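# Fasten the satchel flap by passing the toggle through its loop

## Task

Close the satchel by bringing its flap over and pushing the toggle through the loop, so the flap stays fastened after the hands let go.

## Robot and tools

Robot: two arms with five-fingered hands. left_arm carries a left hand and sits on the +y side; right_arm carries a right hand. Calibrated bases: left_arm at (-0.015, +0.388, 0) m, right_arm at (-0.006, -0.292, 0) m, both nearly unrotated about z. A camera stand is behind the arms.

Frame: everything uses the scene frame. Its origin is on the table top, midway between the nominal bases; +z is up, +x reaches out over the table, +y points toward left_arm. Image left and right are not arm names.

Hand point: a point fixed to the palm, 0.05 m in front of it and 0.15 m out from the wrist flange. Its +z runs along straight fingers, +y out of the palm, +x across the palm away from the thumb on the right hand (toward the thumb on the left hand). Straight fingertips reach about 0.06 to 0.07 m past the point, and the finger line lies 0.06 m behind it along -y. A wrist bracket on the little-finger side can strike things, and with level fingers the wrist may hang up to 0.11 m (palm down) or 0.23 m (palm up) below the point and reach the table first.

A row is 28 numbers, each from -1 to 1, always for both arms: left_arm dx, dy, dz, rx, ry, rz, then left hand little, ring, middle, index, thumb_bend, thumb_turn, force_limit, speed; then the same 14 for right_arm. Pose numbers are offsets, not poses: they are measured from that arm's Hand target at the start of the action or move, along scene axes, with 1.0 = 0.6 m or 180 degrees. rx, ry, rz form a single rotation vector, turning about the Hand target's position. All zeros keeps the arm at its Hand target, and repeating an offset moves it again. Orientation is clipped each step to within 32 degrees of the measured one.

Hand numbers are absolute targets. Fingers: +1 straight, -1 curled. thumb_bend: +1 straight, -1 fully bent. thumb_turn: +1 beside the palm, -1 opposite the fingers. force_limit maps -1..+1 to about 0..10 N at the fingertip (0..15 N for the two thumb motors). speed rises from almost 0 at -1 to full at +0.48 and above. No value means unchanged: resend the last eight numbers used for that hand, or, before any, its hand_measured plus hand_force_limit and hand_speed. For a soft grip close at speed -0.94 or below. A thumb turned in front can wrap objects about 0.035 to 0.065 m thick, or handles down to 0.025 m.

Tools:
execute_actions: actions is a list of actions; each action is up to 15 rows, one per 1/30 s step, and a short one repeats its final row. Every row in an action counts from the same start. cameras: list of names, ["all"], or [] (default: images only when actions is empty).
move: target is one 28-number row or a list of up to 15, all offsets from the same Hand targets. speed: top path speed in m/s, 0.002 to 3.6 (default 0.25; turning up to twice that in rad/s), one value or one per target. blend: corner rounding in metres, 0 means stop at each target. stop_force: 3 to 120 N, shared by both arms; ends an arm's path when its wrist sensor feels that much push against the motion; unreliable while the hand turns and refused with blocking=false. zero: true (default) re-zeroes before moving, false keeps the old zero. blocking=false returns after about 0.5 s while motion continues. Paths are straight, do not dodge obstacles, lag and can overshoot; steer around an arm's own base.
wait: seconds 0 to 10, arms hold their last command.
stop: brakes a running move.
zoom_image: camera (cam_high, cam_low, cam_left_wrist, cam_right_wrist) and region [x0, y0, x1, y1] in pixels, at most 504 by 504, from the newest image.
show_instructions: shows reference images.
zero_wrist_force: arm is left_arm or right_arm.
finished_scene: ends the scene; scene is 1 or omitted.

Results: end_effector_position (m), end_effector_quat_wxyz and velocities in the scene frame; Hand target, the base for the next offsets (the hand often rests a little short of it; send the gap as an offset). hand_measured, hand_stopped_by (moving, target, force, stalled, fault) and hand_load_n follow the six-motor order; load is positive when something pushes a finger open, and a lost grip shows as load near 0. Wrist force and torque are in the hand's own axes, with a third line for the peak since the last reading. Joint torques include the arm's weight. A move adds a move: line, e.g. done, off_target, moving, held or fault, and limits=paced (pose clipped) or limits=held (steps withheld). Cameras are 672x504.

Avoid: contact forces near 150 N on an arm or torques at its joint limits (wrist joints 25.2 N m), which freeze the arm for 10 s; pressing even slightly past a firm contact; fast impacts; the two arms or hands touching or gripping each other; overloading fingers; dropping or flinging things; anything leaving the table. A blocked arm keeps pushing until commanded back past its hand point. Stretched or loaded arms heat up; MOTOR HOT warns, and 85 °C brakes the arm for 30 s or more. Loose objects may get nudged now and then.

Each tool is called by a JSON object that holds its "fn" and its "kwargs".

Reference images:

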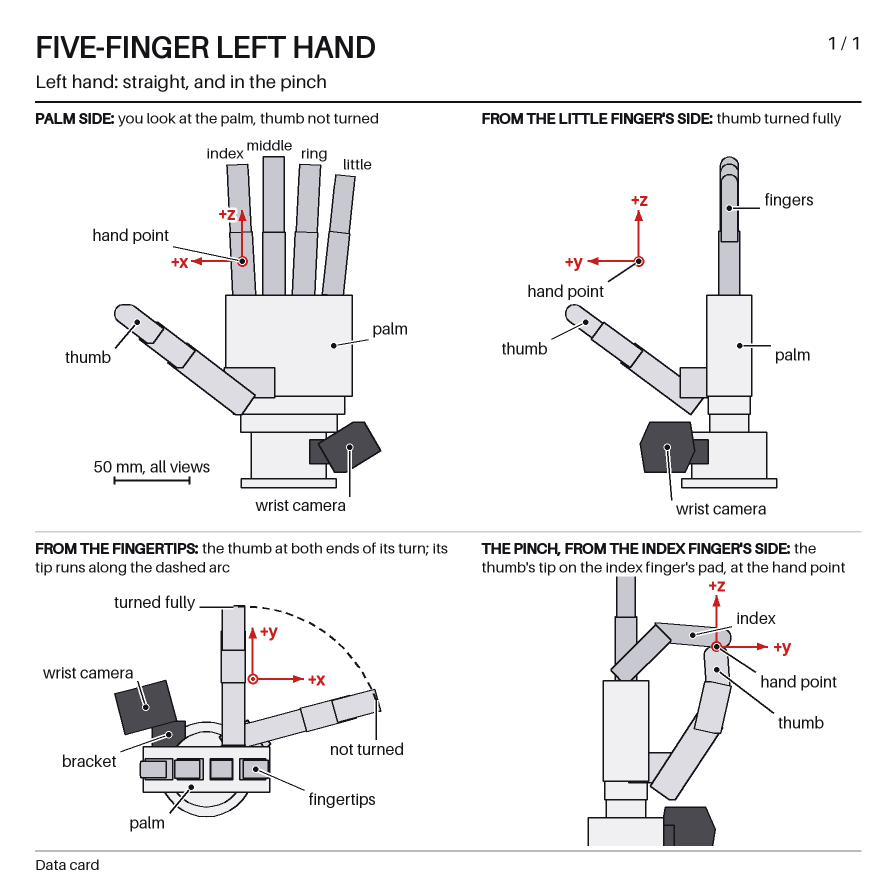

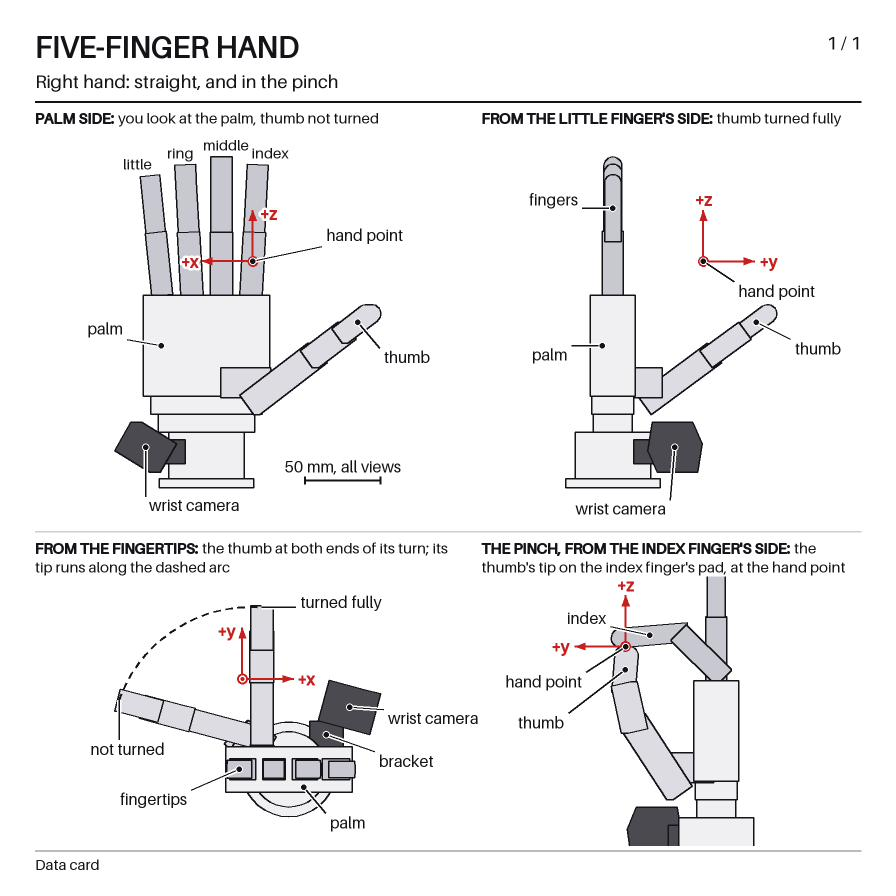

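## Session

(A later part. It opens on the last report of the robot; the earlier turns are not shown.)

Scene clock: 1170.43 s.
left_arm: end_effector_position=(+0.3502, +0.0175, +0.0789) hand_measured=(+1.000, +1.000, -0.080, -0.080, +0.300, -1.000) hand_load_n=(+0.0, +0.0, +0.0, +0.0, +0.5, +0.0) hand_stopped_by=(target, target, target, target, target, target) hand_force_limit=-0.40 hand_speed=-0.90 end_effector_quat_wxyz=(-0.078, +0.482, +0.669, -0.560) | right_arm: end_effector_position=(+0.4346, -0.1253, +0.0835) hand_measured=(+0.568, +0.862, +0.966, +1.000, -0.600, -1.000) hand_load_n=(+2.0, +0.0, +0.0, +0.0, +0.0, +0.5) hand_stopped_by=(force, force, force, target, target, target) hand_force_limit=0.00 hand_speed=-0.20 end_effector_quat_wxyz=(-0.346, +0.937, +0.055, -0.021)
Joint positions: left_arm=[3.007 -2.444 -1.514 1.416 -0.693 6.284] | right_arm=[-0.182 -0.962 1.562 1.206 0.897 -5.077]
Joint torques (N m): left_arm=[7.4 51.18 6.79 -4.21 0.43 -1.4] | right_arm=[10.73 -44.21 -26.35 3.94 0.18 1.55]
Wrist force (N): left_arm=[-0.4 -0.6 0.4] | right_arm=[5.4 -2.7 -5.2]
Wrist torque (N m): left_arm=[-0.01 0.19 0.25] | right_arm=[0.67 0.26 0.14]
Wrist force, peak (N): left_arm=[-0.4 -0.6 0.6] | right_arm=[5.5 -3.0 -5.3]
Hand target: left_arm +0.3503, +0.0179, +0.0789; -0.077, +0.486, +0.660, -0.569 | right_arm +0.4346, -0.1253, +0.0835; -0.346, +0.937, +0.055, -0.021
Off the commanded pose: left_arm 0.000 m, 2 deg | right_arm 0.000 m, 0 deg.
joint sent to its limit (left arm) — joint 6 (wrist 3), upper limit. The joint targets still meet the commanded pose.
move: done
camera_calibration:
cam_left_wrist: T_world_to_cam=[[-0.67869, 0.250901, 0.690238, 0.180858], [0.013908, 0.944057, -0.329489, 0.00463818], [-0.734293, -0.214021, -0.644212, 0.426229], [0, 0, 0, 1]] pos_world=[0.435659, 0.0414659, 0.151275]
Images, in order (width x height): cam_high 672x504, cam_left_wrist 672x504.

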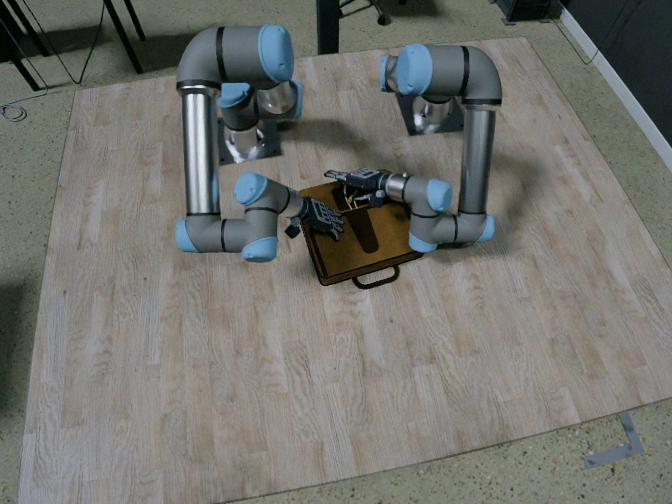

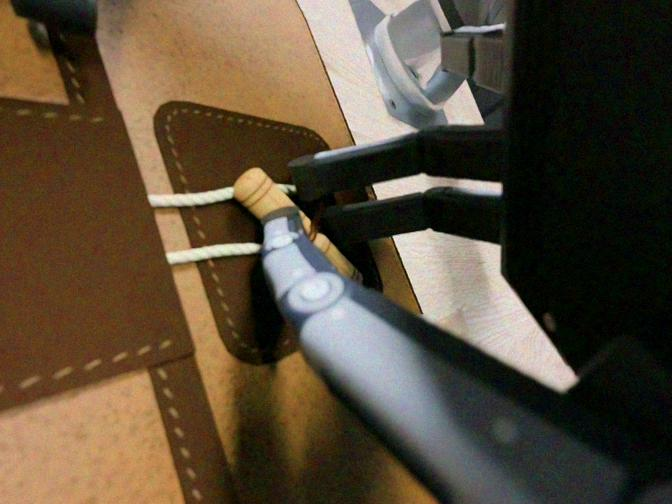

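{"fn": "move", "kwargs": {"target": [[0,0,-0.002,0,0,0,1,1,-0.25,-0.25,0.3,-1,-0.4,-0.8,0,0,0,0,0,0,-1,-1,-1,1,-0.6,-1,0,-0.2]], "speed": 0.02, "cameras": ["cam_left_wrist","cam_high"]}}

{"fn": "zoom_image", "kwargs": {"camera": "cam_left_wrist", "region": [150, 80, 380, 310]}}

{"fn": "zoom_image", "kwargs": {"camera": "cam_high", "region": [335, 175, 375, 215]}}

Scene clock: 1173.70 s.
left_arm: end_effector_position=(+0.3502, +0.0175, +0.0777) hand_measured=(+1.000, +1.000, -0.206, -0.206, +0.302, -1.000) hand_load_n=(+0.0, +0.0, +3.0, +4.5, +4.5, -1.0) hand_stopped_by=(target, target, force, force, target, target) hand_force_limit=-0.40 hand_speed=-0.80 end_effector_quat_wxyz=(-0.078, +0.482, +0.669, -0.560) | right_arm: end_effector_position=(+0.4346, -0.1253, +0.0835) hand_measured=(+0.568, +0.862, +0.966, +1.000, -0.600, -1.000) hand_load_n=(+2.0, +0.0, +0.0, +0.0, +0.0, +0.0) hand_stopped_by=(force, force, force, target, target, target) hand_force_limit=0.00 hand_speed=-0.20 end_effector_quat_wxyz=(-0.346, +0.937, +0.055, -0.021)
Joint positions: left_arm=[3.007 -2.446 -1.514 1.418 -0.693 6.284] | right_arm=[-0.182 -0.962 1.562 1.206 0.897 -5.077]
Joint torques (N m): left_arm=[4.17 30.82 22.13 1.42 0.01 -1.27] | right_arm=[11.01 -43.71 -26.43 3 -1.2 1.62]
Wrist force (N): left_arm=[-3.8 -9.0 -1.2] | right_arm=[5.3 -3.0 -5.1]
Wrist torque (N m): left_arm=[-0.27 0.17 0.40] | right_arm=[0.63 0.27 0.12]
Wrist force, peak (N): left_arm=[-3.9 -9.1 -1.2] | right_arm=[5.6 -2.8 -5.2]
Hand target: left_arm +0.3503, +0.0179, +0.0777; -0.077, +0.486, +0.660, -0.569 | right_arm +0.4346, -0.1253, +0.0835; -0.346, +0.937, +0.055, -0.021
Off the commanded pose: left_arm 0.000 m, 2 deg | right_arm 0.000 m, 0 deg.
joint sent to its limit (left arm) — joint 6 (wrist 3), upper limit. The joint targets still meet the commanded pose.
move: done
camera_calibration:
cam_left_wrist: T_world_to_cam=[[-0.67859, 0.250931, 0.690326, 0.18156], [0.0138828, 0.944049, -0.329511, 0.00425873], [-0.734387, -0.214019, -0.644106, 0.425407], [0, 0, 0, 1]] pos_world=[0.435559, 0.0414659, 0.150075]
Images, in order (width x height): cam_high 672x504, cam_left_wrist 672x504.

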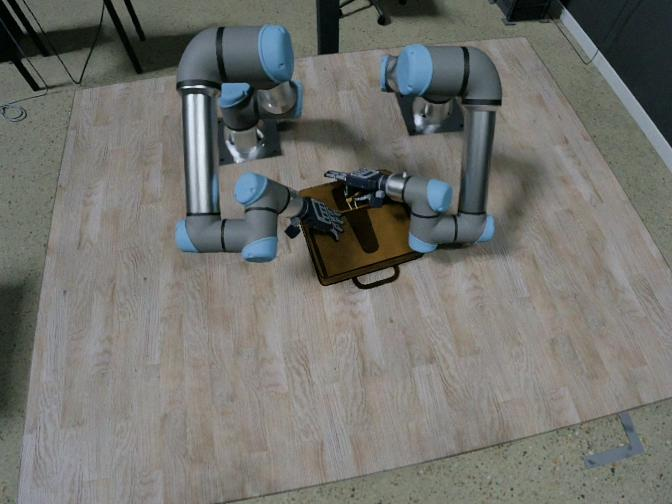

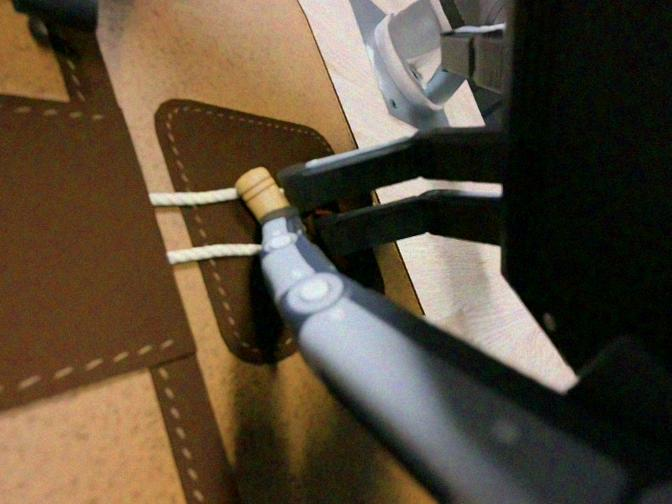

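Scaled by 2.191.

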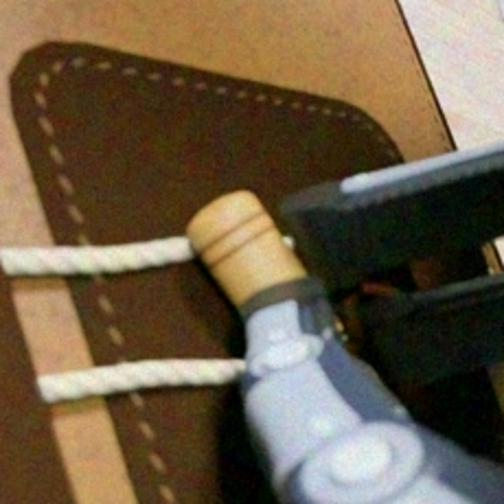

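Scaled by 12.600.

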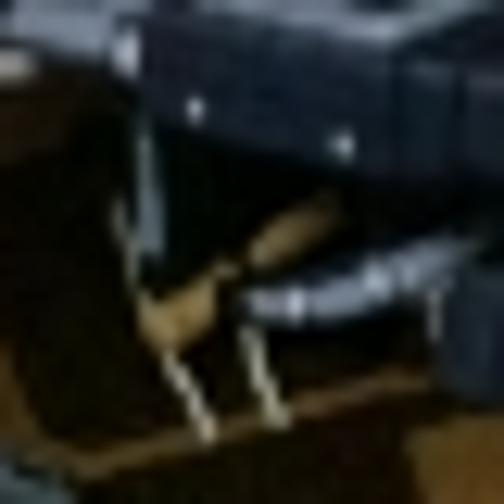

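{"fn": "move", "kwargs": {"target": [[0,0,0.0133,0,0,0,1,1,-0.25,-0.25,0.3,-1,-0.4,-0.8,0,0,0,0,0,0,-1,-1,-1,1,-0.6,-1,0,-0.2]], "speed": 0.02, "cameras": ["cam_left_wrist","cam_high"]}}

{"fn": "zoom_image", "kwargs": {"camera": "cam_left_wrist", "region": [150, 80, 380, 310]}}

{"fn": "zoom_image", "kwargs": {"camera": "cam_high", "region": [335, 175, 375, 215]}}

Scene clock: 1176.73 s.
left_arm: end_effector_position=(+0.3502, +0.0175, +0.0858) hand_measured=(+1.000, +1.000, -0.208, -0.208, +0.300, -1.000) hand_load_n=(+0.0, +0.0, +0.0, +0.0, +0.0, +0.0) hand_stopped_by=(target, target, force, force, target, target) hand_force_limit=-0.40 hand_speed=-0.80 end_effector_quat_wxyz=(-0.078, +0.482, +0.669, -0.560) | right_arm: end_effector_position=(+0.4346, -0.1253, +0.0835) hand_measured=(+0.568, +0.862, +0.966, +1.000, -0.600, -1.000) hand_load_n=(+1.5, +0.0, +0.0, +0.0, +0.0, +0.0) hand_stopped_by=(force, force, force, target, target, target) hand_force_limit=0.00 hand_speed=-0.20 end_effector_quat_wxyz=(-0.346, +0.937, +0.055, -0.021)
Joint positions: left_arm=[3.007 -2.432 -1.514 1.405 -0.693 6.284] | right_arm=[-0.182 -0.962 1.562 1.206 0.897 -5.077]
Joint torques (N m): left_arm=[3.38 39.69 2.96 -3.01 2.64 -1.57] | right_arm=[11.17 -44.41 -26.45 2.24 -1.1 1.49]
Wrist force (N): left_arm=[-0.3 -0.4 0.4] | right_arm=[5.4 -2.8 -5.3]
Wrist torque (N m): left_arm=[0.01 0.18 0.26] | right_arm=[0.67 0.26 0.13]
Wrist force, peak (N): left_arm=[-3.9 -9.4 -1.0] | right_arm=[5.5 -2.9 -5.3]
Hand target: left_arm +0.3503, +0.0179, +0.0856; -0.077, +0.486, +0.660, -0.569 | right_arm +0.4346, -0.1253, +0.0835; -0.346, +0.937, +0.055, -0.021
Off the commanded pose: left_arm 0.000 m, 2 deg | right_arm 0.000 m, 0 deg.
joint sent to its limit (left arm) — joint 6 (wrist 3), upper limit. The joint targets still meet the commanded pose.
move: done
camera_calibration:
cam_left_wrist: T_world_to_cam=[[-0.678571, 0.250936, 0.690342, 0.175958], [0.0139522, 0.94407, -0.329451, 0.00688726], [-0.734402, -0.213924, -0.644119, 0.430629], [0, 0, 0, 1]] pos_world=[0.435559, 0.0414657, 0.158175]
Images, in order (width x height): cam_high 672x504, cam_left_wrist 672x504.

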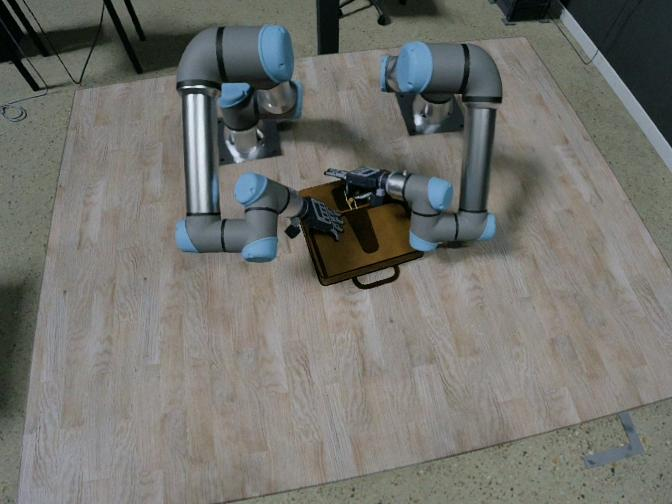

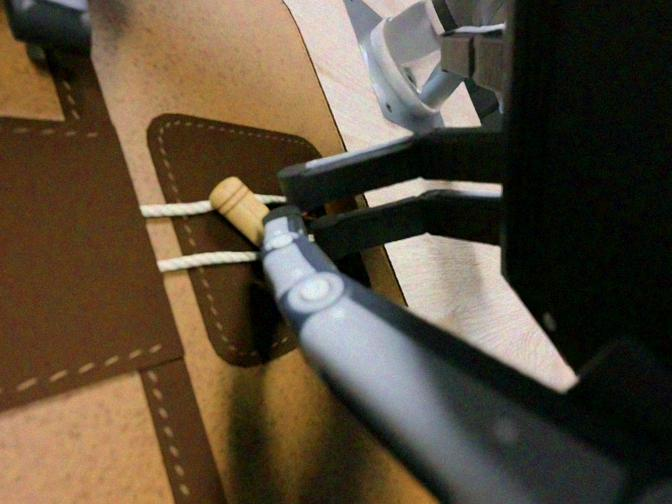

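Scaled by 2.191.

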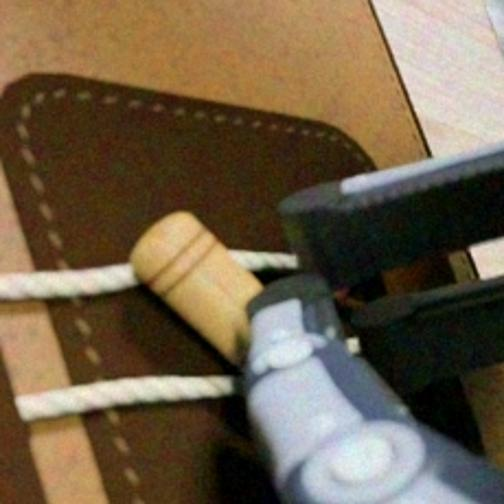

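Scaled by 12.600.

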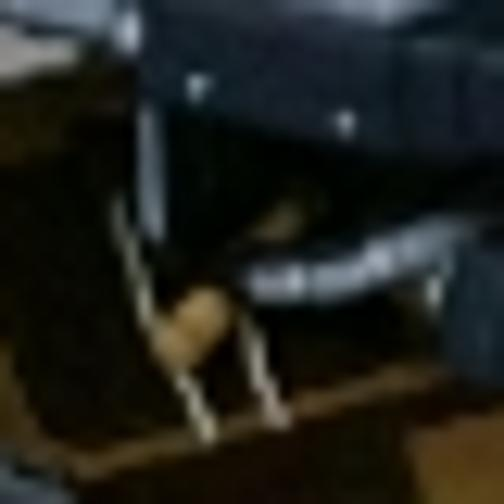

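{"fn": "move", "kwargs": {"target": [[0,0,0.01,0,0,0,1,1,0.0,0.0,0.3,-1,-0.4,-0.8,0,0,0,0,0,0,-1,-1,-1,1,-0.6,-1,0,-0.2],[0,0.05,0.08,0,0,0.08,1,1,0.3,0.3,0.3,-1,-0.4,-0.8,0,0,0,0,0,0,-1,-1,-1,1,-0.6,-1,0,-0.2]], "speed": [0.03,0.1], "cameras": ["cam_left_wrist","cam_high"]}}

{"fn": "zoom_image", "kwargs": {"camera": "cam_left_wrist", "region": [100, 120, 350, 370]}}

{"fn": "zoom_image", "kwargs": {"camera": "cam_high", "region": [335, 175, 375, 215]}}

Scene clock: 1181.93 s.
left_arm: end_effector_position=(+0.3503, +0.0479, +0.1336) hand_measured=(+1.000, +1.000, +0.300, +0.300, +0.300, -1.000) hand_load_n=(+0.0, +0.0, +0.0, +0.0, +0.0, +0.0) hand_stopped_by=(target, target, target, target, target, target) hand_force_limit=-0.40 hand_speed=-0.80 end_effector_quat_wxyz=(-0.005, +0.399, +0.715, -0.574) | right_arm: end_effector_position=(+0.4346, -0.1253, +0.0835) hand_measured=(+0.568, +0.862, +0.966, +1.000, -0.600, -1.000) hand_load_n=(+1.5, +0.0, +0.0, +0.0, +0.0, +0.0) hand_stopped_by=(force, force, force, target, target, target) hand_force_limit=0.00 hand_speed=-0.20 end_effector_quat_wxyz=(-0.346, +0.937, +0.055, -0.021)
Joint positions: left_arm=[3.124 -2.258 -1.702 1.492 -0.58 6.194] | right_arm=[-0.182 -0.962 1.562 1.206 0.897 -5.077]
Joint torques (N m): left_arm=[-9.34 26.83 22.04 -4.35 -1.41 1.81] | right_arm=[10.77 -43.92 -26.45 0.87 -1.13 1.61]
Wrist force (N): left_arm=[-0.4 -0.3 1.1] | right_arm=[5.2 -2.7 -5.0]
Wrist torque (N m): left_arm=[0.02 0.25 0.31] | right_arm=[0.67 0.29 0.12]
Wrist force, peak (N): left_arm=[-0.2 -0.4 1.4] | right_arm=[5.5 -2.9 -5.2]
Hand target: left_arm +0.3503, +0.0479, +0.1336; -0.005, +0.399, +0.715, -0.574 | right_arm +0.4346, -0.1253, +0.0835; -0.346, +0.937, +0.055, -0.021
Off the commanded pose: left_arm 0.000 m, 0 deg | right_arm 0.000 m, 0 deg.
move: done
camera_calibration:
cam_left_wrist: T_world_to_cam=[[-0.720247, 0.099351, 0.686567, 0.157777], [-0.210388, 0.911797, -0.352652, 0.0771489], [-0.661046, -0.398442, -0.635817, 0.450059], [0, 0, 0, 1]] pos_world=[0.42738, 0.0933031, 0.205037]
Images, in order (width x height): cam_high 672x504, cam_left_wrist 672x504.

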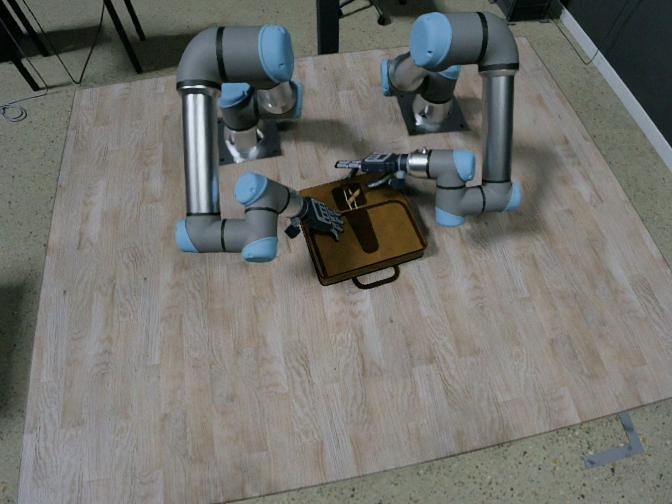

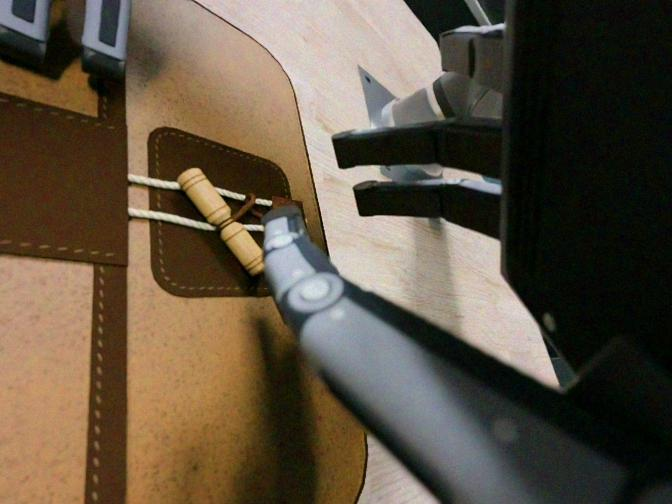

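Scaled by 2.016.

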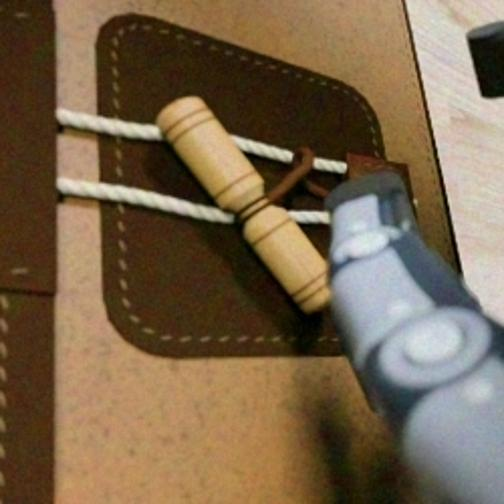

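Scaled by 12.600.

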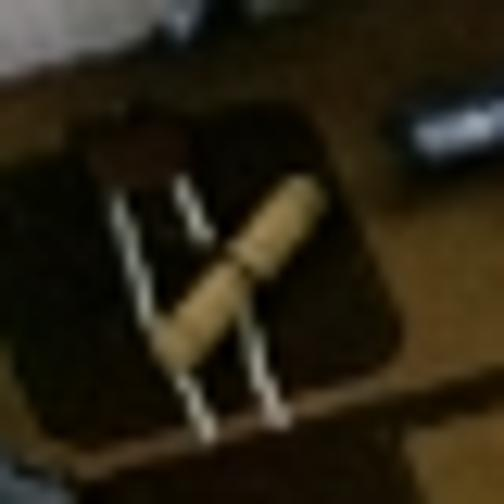

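{"fn": "move", "kwargs": {"target": [[0.002,-0.0388,-0.056,0,0,0,1,1,0.05,0.05,0.3,-1,-0.4,-0.8,0,0,0,0,0,0,-1,-1,-1,1,-0.6,-1,0,-0.2]], "speed": 0.08, "cameras": ["cam_left_wrist","cam_high"]}}

{"fn": "zoom_image", "kwargs": {"camera": "cam_left_wrist", "region": [150, 120, 400, 370]}}

{"fn": "zoom_image", "kwargs": {"camera": "cam_high", "region": [335, 175, 375, 215]}}

Scene clock: 1186.57 s.
left_arm: end_effector_position=(+0.3515, +0.0245, +0.1000) hand_measured=(+1.000, +1.000, +0.050, +0.050, +0.300, -1.000) hand_load_n=(+0.0, +0.0, +0.0, +0.0, +0.5, +0.0) hand_stopped_by=(target, target, target, target, target, target) hand_force_limit=-0.40 hand_speed=-0.80 end_effector_quat_wxyz=(-0.005, +0.399, +0.715, -0.574) | right_arm: end_effector_position=(+0.4346, -0.1253, +0.0835) hand_measured=(+0.568, +0.862, +0.966, +1.000, -0.600, -1.000) hand_load_n=(+2.0, +0.0, +0.0, +0.0, +0.0, +0.0) hand_stopped_by=(force, force, force, target, target, target) hand_force_limit=0.00 hand_speed=-0.20 end_effector_quat_wxyz=(-0.346, +0.937, +0.055, -0.021)
Joint positions: left_arm=[3.076 -2.332 -1.664 1.578 -0.542 6.136] | right_arm=[-0.182 -0.962 1.562 1.206 0.897 -5.077]
Joint torques (N m): left_arm=[7.12 48.72 2.61 -4.46 -1.99 1.64] | right_arm=[11.01 -44.86 -26.72 0.44 -1.07 1.47]
Wrist force (N): left_arm=[-0.1 -0.1 0.7] | right_arm=[5.3 -2.7 -5.1]
Wrist torque (N m): left_arm=[0.04 0.17 0.22] | right_arm=[0.67 0.27 0.13]
Wrist force, peak (N): left_arm=[-0.4 -0.2 1.4] | right_arm=[5.4 -2.8 -5.4]
Hand target: left_arm +0.3515, +0.0246, +0.1000; -0.005, +0.399, +0.715, -0.574 | right_arm +0.4346, -0.1253, +0.0835; -0.346, +0.937, +0.055, -0.021
Off the commanded pose: left_arm 0.000 m, 0 deg | right_arm 0.000 m, 0 deg.
move: done
camera_calibration:
cam_left_wrist: T_world_to_cam=[[-0.72027, 0.0994192, 0.686532, 0.184046], [-0.210391, 0.911753, -0.352764, 0.086912], [-0.661019, -0.398526, -0.635791, 0.420156], [0, 0, 0, 1]] pos_world=[0.42858, 0.0699033, 0.171438]
Images, in order (width x height): cam_high 672x504, cam_left_wrist 672x504.

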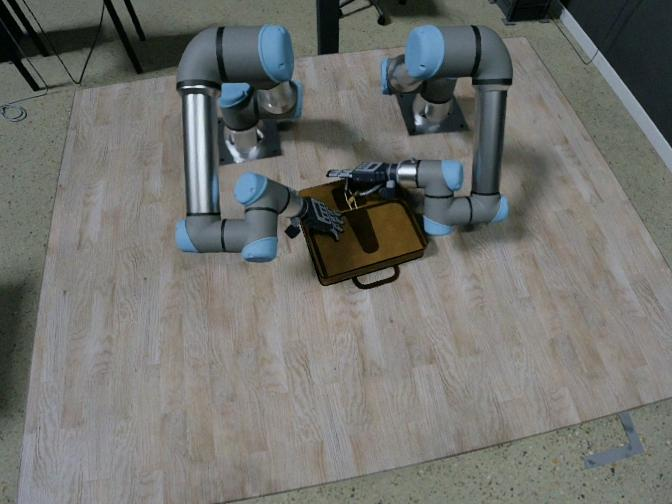

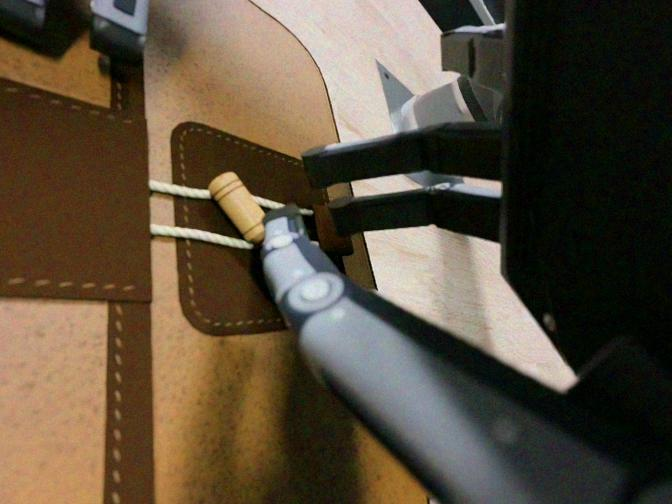

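Scaled by 2.016.

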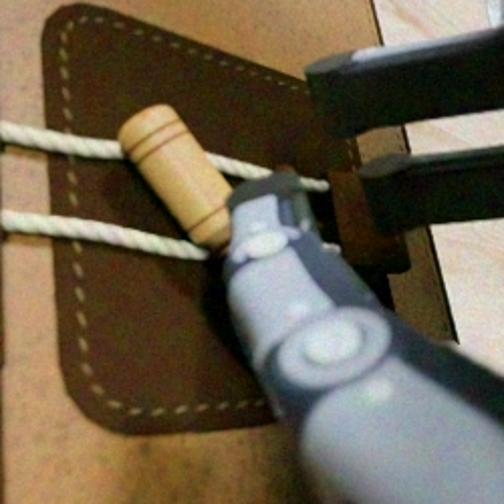

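Scaled by 12.600.

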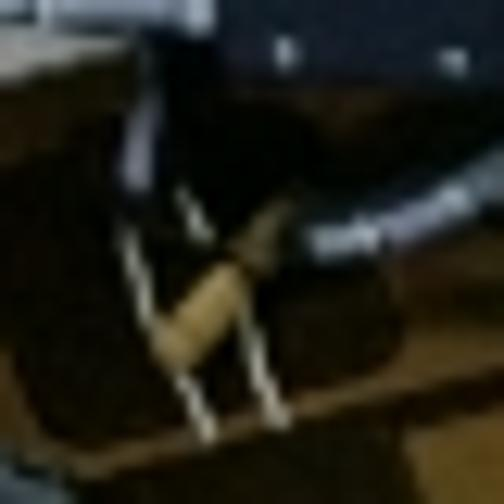

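{"fn": "move", "kwargs": {"target": [[0.0008,-0.0075,-0.0267,0,0,0,1,1,0.05,0.05,0.3,-1,-0.4,-0.8,0,0,0,0,0,0,-1,-1,-1,1,-0.6,-1,0,-0.2]], "speed": 0.04, "cameras": []}}

{"fn": "move", "kwargs": {"target": [[0,0,-0.0112,0,0,0,1,1,0.05,0.05,0.3,-1,-0.4,-0.8,0,0,0,0,0,0,-1,-1,-1,1,-0.6,-1,0,-0.2]], "speed": 0.03, "stop_force": 4, "cameras": ["cam_left_wrist","cam_high"]}}

{"fn": "zoom_image", "kwargs": {"camera": "cam_left_wrist", "region": [150, 120, 400, 370]}}

{"fn": "zoom_image", "kwargs": {"camera": "cam_high", "region": [335, 175, 375, 215]}}

Scene clock: 1189.83 s.
left_arm: end_effector_position=(+0.3520, +0.0200, +0.0839) hand_measured=(+1.000, +1.000, +0.050, +0.050, +0.300, -1.000) hand_load_n=(+0.0, +0.0, +0.0, +0.0, +0.0, +0.0) hand_stopped_by=(target, target, target, target, target, target) hand_force_limit=-0.40 hand_speed=-0.80 end_effector_quat_wxyz=(-0.005, +0.399, +0.715, -0.574) end_effector_velocity=(+0.000, +0.000, +0.002) end_effector_angular_velocity=(+0.001, -0.001, -0.001) | right_arm: end_effector_position=(+0.4346, -0.1253, +0.0835) hand_measured=(+0.568, +0.862, +0.966, +1.000, -0.600, -1.000) hand_load_n=(+2.0, +0.0, +0.0, -0.5, +0.0, +0.0) hand_stopped_by=(force, force, force, target, target, target) hand_force_limit=0.00 hand_speed=-0.20 end_effector_quat_wxyz=(-0.346, +0.937, +0.055, -0.021)
Joint positions: left_arm=[3.067 -2.364 -1.655 1.611 -0.536 6.124] | right_arm=[-0.182 -0.962 1.562 1.206 0.897 -5.077]
Joint velocities: left_arm=[0 0.005 0 -0.004 -0.001 0] | right_arm=[within noise]
Joint torques (N m): left_arm=[4.23 49.99 11.77 -4.6 2.07 0.66] | right_arm=[10.28 -43.92 -26.52 0.43 -1.05 1.57]
Wrist force (N): left_arm=[-0.1 -0.3 1.0] | right_arm=[5.4 -2.8 -5.1]
Wrist torque (N m): left_arm=[0.01 0.19 0.34] | right_arm=[0.65 0.25 0.13]
Wrist force, peak (N): left_arm=[0.1 0.2 1.1] | right_arm=[5.4 -2.9 -5.4]
Hand target: left_arm +0.3519, +0.0201, +0.0840; -0.005, +0.399, +0.715, -0.574 | right_arm +0.4346, -0.1253, +0.0835; -0.346, +0.937, +0.055, -0.021
Off the commanded pose: left_arm 0.000 m, 0 deg | right_arm 0.000 m, 0 deg.
move: done
No camera images: "cameras" was empty.

Scene clock: 1191.33 s.
left_arm: end_effector_position=(+0.3519, +0.0201, +0.0773) hand_measured=(+1.000, +1.000, +0.050, +0.050, +0.300, -1.000) hand_load_n=(+0.0, +0.0, +0.0, +0.0, +0.0, +0.0) hand_stopped_by=(target, target, target, target, target, target) hand_force_limit=-0.40 hand_speed=-0.80 end_effector_quat_wxyz=(-0.005, +0.399, +0.715, -0.574) | right_arm: end_effector_position=(+0.4346, -0.1253, +0.0835) hand_measured=(+0.568, +0.862, +0.966, +1.000, -0.600, -1.000) hand_load_n=(+1.5, +0.0, +0.0, +0.0, +0.0, +0.0) hand_stopped_by=(force, force, force, target, target, target) hand_force_limit=0.00 hand_speed=-0.20 end_effector_quat_wxyz=(-0.346, +0.937, +0.055, -0.021)
Joint positions: left_arm=[3.067 -2.376 -1.655 1.623 -0.536 6.124] | right_arm=[-0.182 -0.962 1.562 1.206 0.897 -5.077]
Joint torques (N m): left_arm=[6.72 49.04 20.5 -3.93 -2.03 0.95] | right_arm=[11.19 -42.99 -26.41 0.55 -1.09 1.51]
Wrist force (N): left_arm=[-1.5 -3.1 -0.3] | right_arm=[5.2 -2.5 -5.3]
Wrist torque (N m): left_arm=[-0.02 0.14 0.33] | right_arm=[0.72 0.28 0.13]
Wrist force, peak (N): left_arm=[-1.9 -3.3 -0.6] | right_arm=[5.5 -2.7 -5.3]
Hand target: left_arm +0.3519, +0.0201, +0.0773; -0.005, +0.399, +0.715, -0.574 | right_arm +0.4346, -0.1253, +0.0835; -0.346, +0.937, +0.055, -0.021
Off the commanded pose: left_arm 0.000 m, 0 deg | right_arm 0.000 m, 0 deg.
move: done
camera_calibration:
cam_left_wrist: T_world_to_cam=[[-0.720247, 0.099351, 0.686567, 0.200345], [-0.210388, 0.911797, -0.352652, 0.0829791], [-0.661046, -0.398442, -0.635817, 0.404244], [0, 0, 0, 1]] pos_world=[0.42898, 0.0655031, 0.148737]
Images, in order (width x height): cam_high 672x504, cam_left_wrist 672x504.

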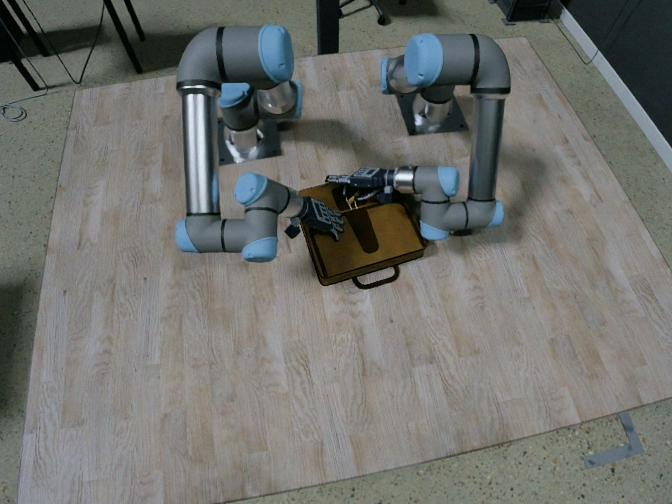

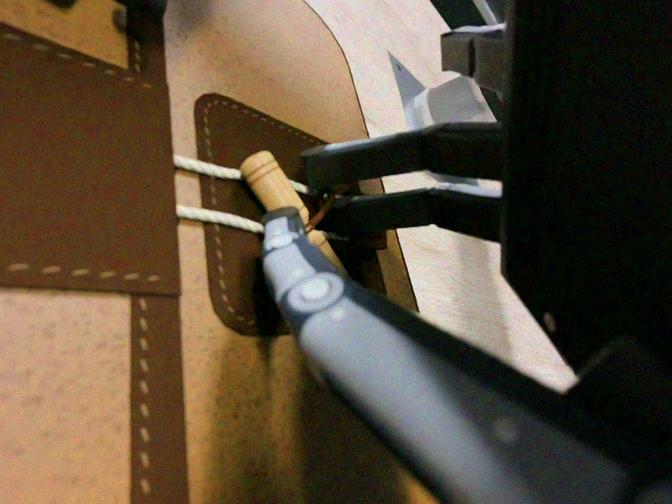

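Scaled by 2.016.

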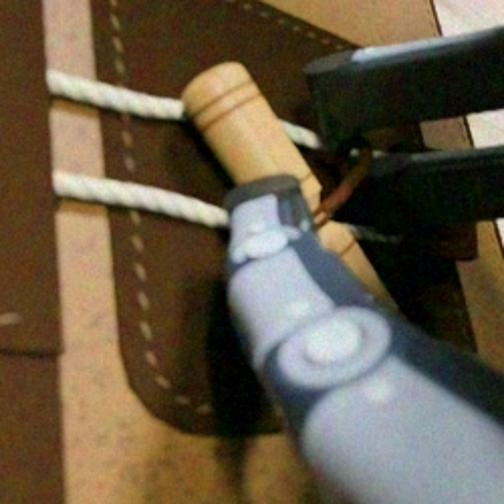

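Scaled by 12.600.

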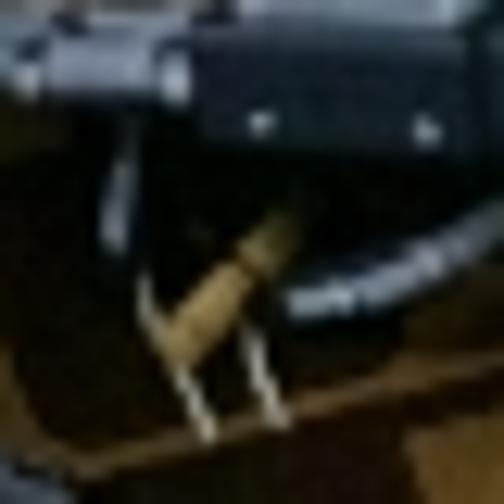

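{"fn": "move", "kwargs": {"target": [[0,0,0,0,0,0,1,1,-0.25,-0.25,0.3,-1,-0.4,-0.8,0,0,0,0,0,0,-1,-1,-1,1,-0.6,-1,0,-0.2]], "speed": 0.03, "cameras": ["cam_left_wrist","cam_high"]}}

{"fn": "zoom_image", "kwargs": {"camera": "cam_left_wrist", "region": [150, 120, 400, 370]}}

{"fn": "zoom_image", "kwargs": {"camera": "cam_high", "region": [335, 175, 375, 215]}}

Scene clock: 1194.37 s.
left_arm: end_effector_position=(+0.3519, +0.0201, +0.0773) hand_measured=(+1.000, +1.000, -0.170, -0.206, +0.302, -1.000) hand_load_n=(+0.0, +0.0, +2.5, +4.5, +8.0, -1.0) hand_stopped_by=(target, target, force, force, target, target) hand_force_limit=-0.40 hand_speed=-0.80 end_effector_quat_wxyz=(-0.005, +0.399, +0.715, -0.574) | right_arm: end_effector_position=(+0.4346, -0.1253, +0.0835) hand_measured=(+0.568, +0.862, +0.966, +1.000, -0.600, -1.000) hand_load_n=(+1.5, +0.0, +0.0, +0.0, +0.0, +0.0) hand_stopped_by=(force, force, force, target, target, target) hand_force_limit=0.00 hand_speed=-0.20 end_effector_quat_wxyz=(-0.346, +0.937, +0.055, -0.021)
Joint positions: left_arm=[3.067 -2.376 -1.655 1.623 -0.536 6.124] | right_arm=[-0.182 -0.962 1.562 1.206 0.897 -5.077]
Joint torques (N m): left_arm=[6.7 48.55 21.29 -3.85 0.17 -1.63] | right_arm=[9.9 -43.82 -27.08 0.52 -1.28 1.56]
Wrist force (N): left_arm=[-0.3 -0.7 0.7] | right_arm=[5.4 -2.6 -5.1]
Wrist torque (N m): left_arm=[0.01 0.18 0.33] | right_arm=[0.68 0.25 0.13]
Wrist force, peak (N): left_arm=[-1.7 -3.3 -0.4] | right_arm=[5.6 -2.7 -5.2]
Hand target: left_arm +0.3519, +0.0201, +0.0773; -0.005, +0.399, +0.715, -0.574 | right_arm +0.4346, -0.1253, +0.0835; -0.346, +0.937, +0.055, -0.021
Off the commanded pose: left_arm 0.000 m, 0 deg | right_arm 0.000 m, 0 deg.
move: done
camera_calibration:
cam_left_wrist: T_world_to_cam=[[-0.720226, 0.0992927, 0.686597, 0.200336], [-0.210377, 0.91184, -0.352547, 0.082956], [-0.661072, -0.398358, -0.635842, 0.404253], [0, 0, 0, 1]] pos_world=[0.42898, 0.0655029, 0.148737]
Images, in order (width x height): cam_high 672x504, cam_left_wrist 672x504.

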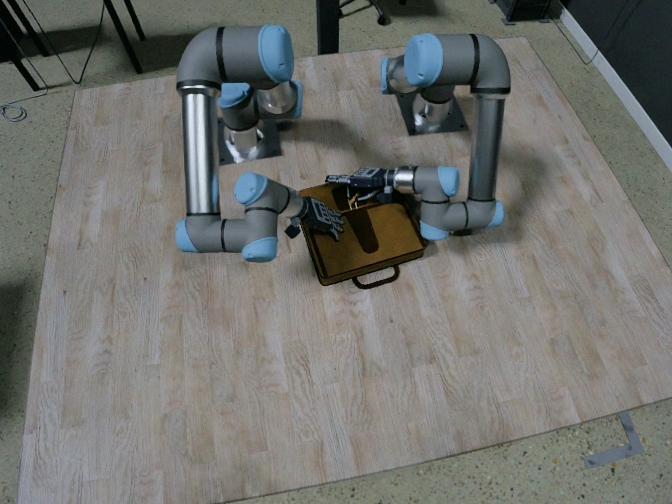

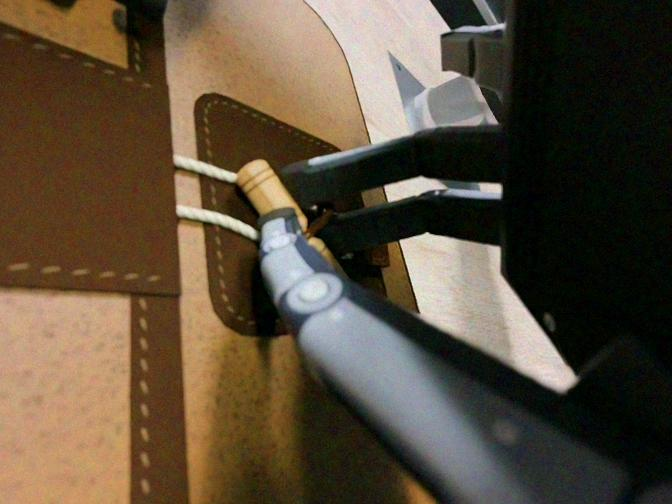

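Scaled by 2.016.

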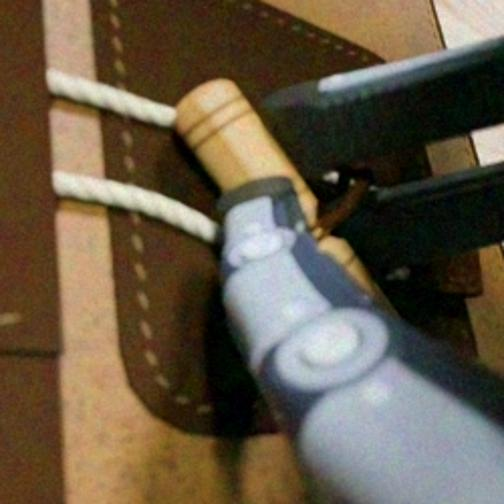

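Scaled by 12.600.

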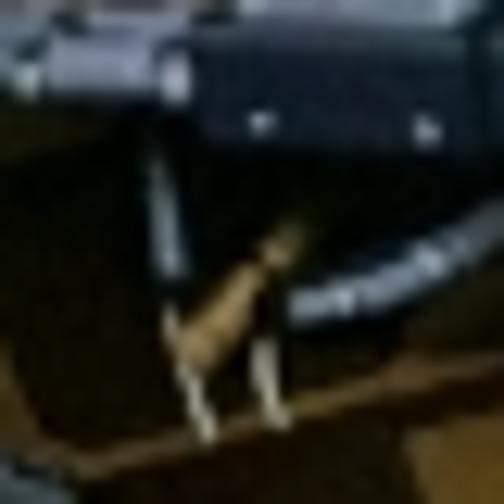

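{"fn": "move", "kwargs": {"target": [[0,-0.004,0.0188,0,0,0,1,1,-0.25,-0.25,0.3,-1,-0.4,-0.8,0,0,0,0,0,0,-1,-1,-1,1,-0.6,-1,0,-0.2],[0,-0.0273,0.0188,0,0,-0.08,1,1,-0.25,-0.25,0.3,-1,-0.4,-0.8,0,0,0,0,0,0,-1,-1,-1,1,-0.6,-1,0,-0.2]], "speed": [0.03,0.06], "cameras": ["cam_left_wrist","cam_high"]}}

{"fn": "zoom_image", "kwargs": {"camera": "cam_left_wrist", "region": [150, 80, 400, 330]}}

{"fn": "zoom_image", "kwargs": {"camera": "cam_high", "region": [335, 175, 375, 215]}}

Scene clock: 1201.67 s.
left_arm: end_effector_position=(+0.3518, +0.0034, +0.0885) hand_measured=(+1.000, +1.000, -0.170, -0.206, +0.302, -1.000) hand_load_n=(+0.0, +0.0, +2.5, +5.0, +8.0, -1.0) hand_stopped_by=(target, target, force, force, target, target) hand_force_limit=-0.40 hand_speed=-0.80 end_effector_quat_wxyz=(-0.078, +0.484, +0.665, -0.564) end_effector_velocity=(+0.000, +0.000, +0.000) end_effector_angular_velocity=(-0.002, +0.001, +0.006) | right_arm: end_effector_position=(+0.4346, -0.1253, +0.0835) hand_measured=(+0.568, +0.862, +0.966, +1.000, -0.600, -1.000) hand_load_n=(+2.0, +0.0, +0.0, +0.0, +0.0, +0.0) hand_stopped_by=(force, force, force, target, target, target) hand_force_limit=0.00 hand_speed=-0.20 end_effector_quat_wxyz=(-0.346, +0.937, +0.055, -0.021)
Joint positions: left_arm=[2.984 -2.444 -1.485 1.388 -0.672 6.284] | right_arm=[-0.182 -0.962 1.562 1.206 0.897 -5.077]
Joint velocities: left_arm=[0.003 0.001 -0.005 0.004 0.004 0] | right_arm=[within noise]
Joint torques (N m): left_arm=[6.04 48.21 3.64 -0.24 2.99 -1.13] | right_arm=[11.01 -43.26 -26.72 0.66 -1.16 1.58]
Wrist force (N): left_arm=[0.1 -0.6 0.5] | right_arm=[5.2 -2.7 -5.1]
Wrist torque (N m): left_arm=[-0.01 0.16 0.29] | right_arm=[0.67 0.28 0.12]
Wrist force, peak (N): left_arm=[-0.4 -0.4 1.4] | right_arm=[5.6 -2.8 -5.2]
Hand target: left_arm +0.3519, +0.0037, +0.0886; -0.077, +0.486, +0.660, -0.569 | right_arm +0.4346, -0.1253, +0.0835; -0.346, +0.937, +0.055, -0.021
Off the commanded pose: left_arm 0.000 m, 1 deg | right_arm 0.000 m, 0 deg.
joint sent to its limit (left arm) — joint 6 (wrist 3), upper limit. The joint targets still meet the commanded pose.
move: done
camera_calibration:
cam_left_wrist: T_world_to_cam=[[-0.675861, 0.262873, 0.688556, 0.177835], [0.0188156, 0.940081, -0.340431, 0.0203011], [-0.736789, -0.217128, -0.640311, 0.431108], [0, 0, 0, 1]] pos_world=[0.437445, 0.0277729, 0.160505]
Images, in order (width x height): cam_high 672x504, cam_left_wrist 672x504.

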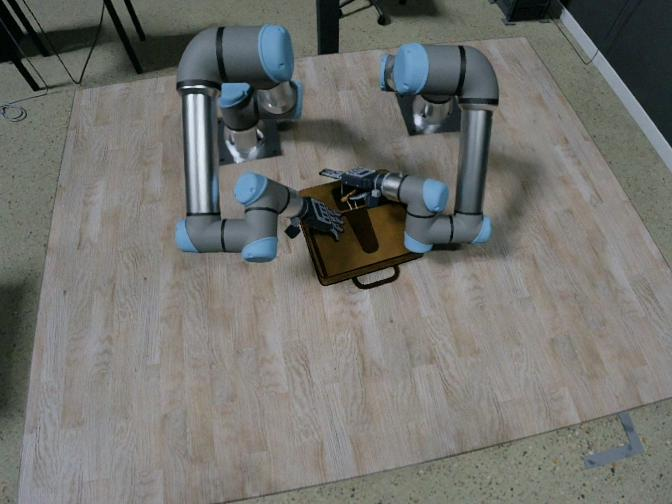

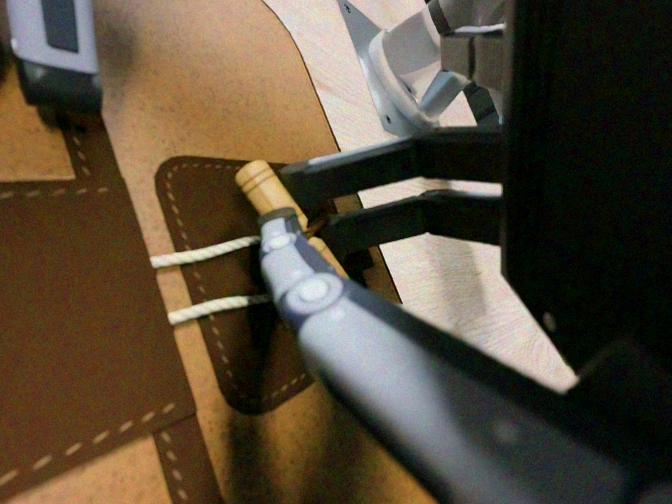

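Scaled by 2.016.

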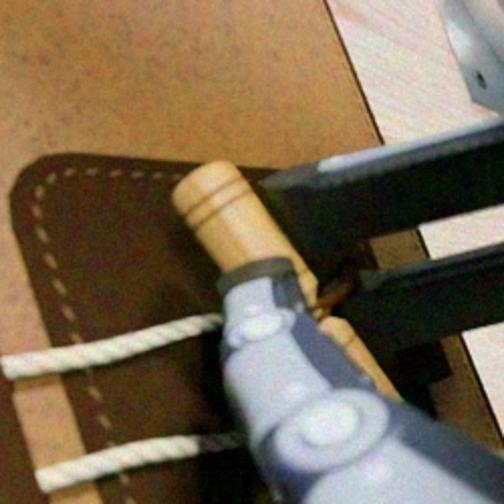

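Scaled by 12.600.

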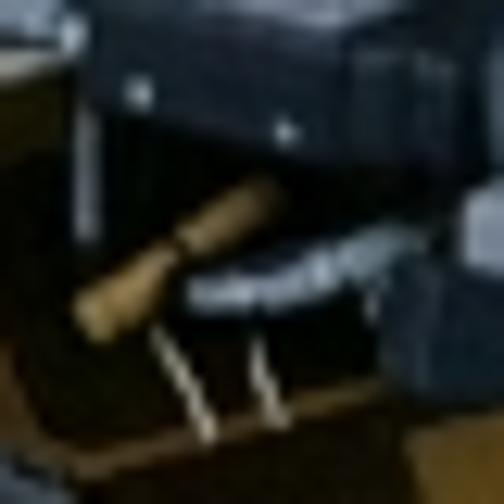

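{"fn": "move", "kwargs": {"target": [[0,0,-0.0183,0,0,0,1,1,-0.25,-0.25,0.3,-1,-0.4,-0.8,0,0,0,0,0,0,-1,-1,-1,1,-0.6,-1,0,-0.2]], "speed": 0.03, "stop_force": 4, "cameras": ["cam_left_wrist","cam_high"]}}

{"fn": "zoom_image", "kwargs": {"camera": "cam_high", "region": [335, 175, 375, 215]}}

Scene clock: 1204.53 s.
left_arm: end_effector_position=(+0.3519, +0.0034, +0.0776) hand_measured=(+1.000, +1.000, -0.170, -0.206, +0.302, -1.000) hand_load_n=(+0.0, +0.0, +2.5, +5.0, +8.0, -1.0) hand_stopped_by=(target, target, force, force, target, target) hand_force_limit=-0.40 hand_speed=-0.80 end_effector_quat_wxyz=(-0.078, +0.484, +0.665, -0.564) | right_arm: end_effector_position=(+0.4346, -0.1253, +0.0835) hand_measured=(+0.568, +0.862, +0.966, +1.000, -0.600, -1.000) hand_load_n=(+1.5, +0.0, +0.0, +0.0, +0.0, +0.0) hand_stopped_by=(force, force, force, target, target, target) hand_force_limit=0.00 hand_speed=-0.20 end_effector_quat_wxyz=(-0.346, +0.937, +0.055, -0.021)
Joint positions: left_arm=[2.984 -2.462 -1.485 1.406 -0.672 6.284] | right_arm=[-0.182 -0.962 1.562 1.206 0.897 -5.077]
Joint torques (N m): left_arm=[-2.18 54.19 21.56 -4.52 -1.85 -1.66] | right_arm=[11.48 -43.55 -26.24 0.62 -1.08 1.5]
Wrist force (N): left_arm=[-0.1 -1.1 0.7] | right_arm=[5.5 -2.8 -5.0]
Wrist torque (N m): left_arm=[0.00 0.16 0.27] | right_arm=[0.64 0.24 0.13]
Wrist force, peak (N): left_arm=[-0.5 -1.5 0.9] | right_arm=[5.5 -2.8 -5.4]
Hand target: left_arm +0.3519, +0.0037, +0.0776; -0.077, +0.486, +0.660, -0.569 | right_arm +0.4346, -0.1253, +0.0835; -0.346, +0.937, +0.055, -0.021
Off the commanded pose: left_arm 0.000 m, 1 deg | right_arm 0.000 m, 0 deg.
joint sent to its limit (left arm) — joint 6 (wrist 3), upper limit. The joint targets still meet the commanded pose.
move: done
camera_calibration:
cam_left_wrist: T_world_to_cam=[[-0.676079, 0.262711, 0.688404, 0.185573], [0.0183317, 0.939987, -0.340717, 0.0167166], [-0.736601, -0.217732, -0.640321, 0.424098], [0, 0, 0, 1]] pos_world=[0.437546, 0.0278743, 0.149506]
Images, in order (width x height): cam_high 672x504, cam_left_wrist 672x504.

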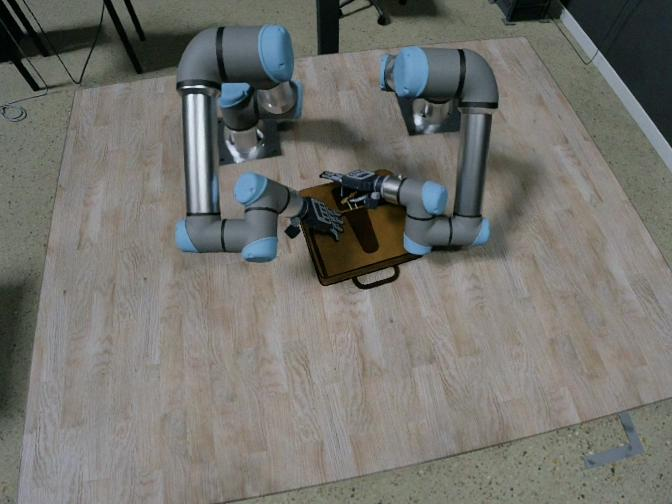

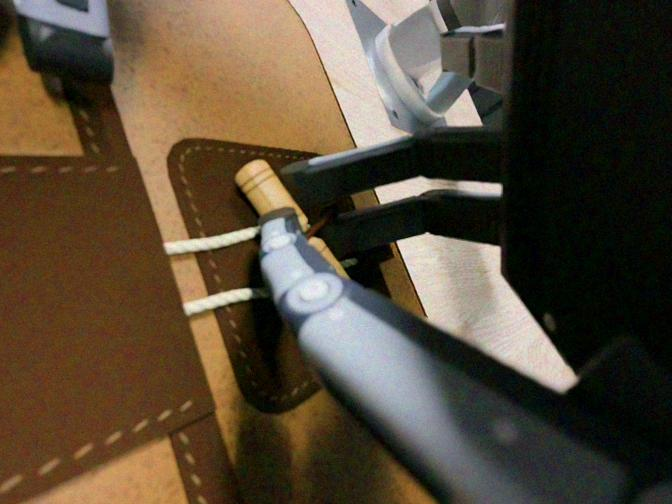

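Scaled by 12.600.

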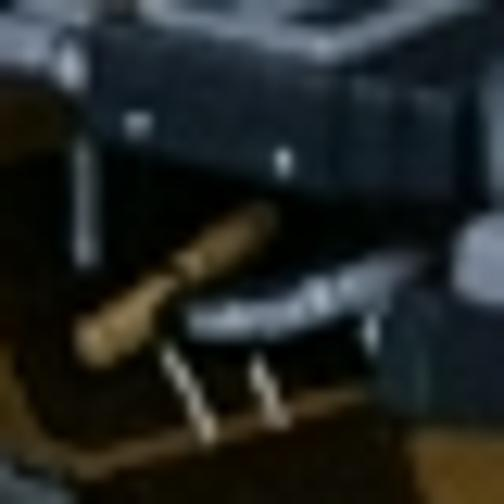

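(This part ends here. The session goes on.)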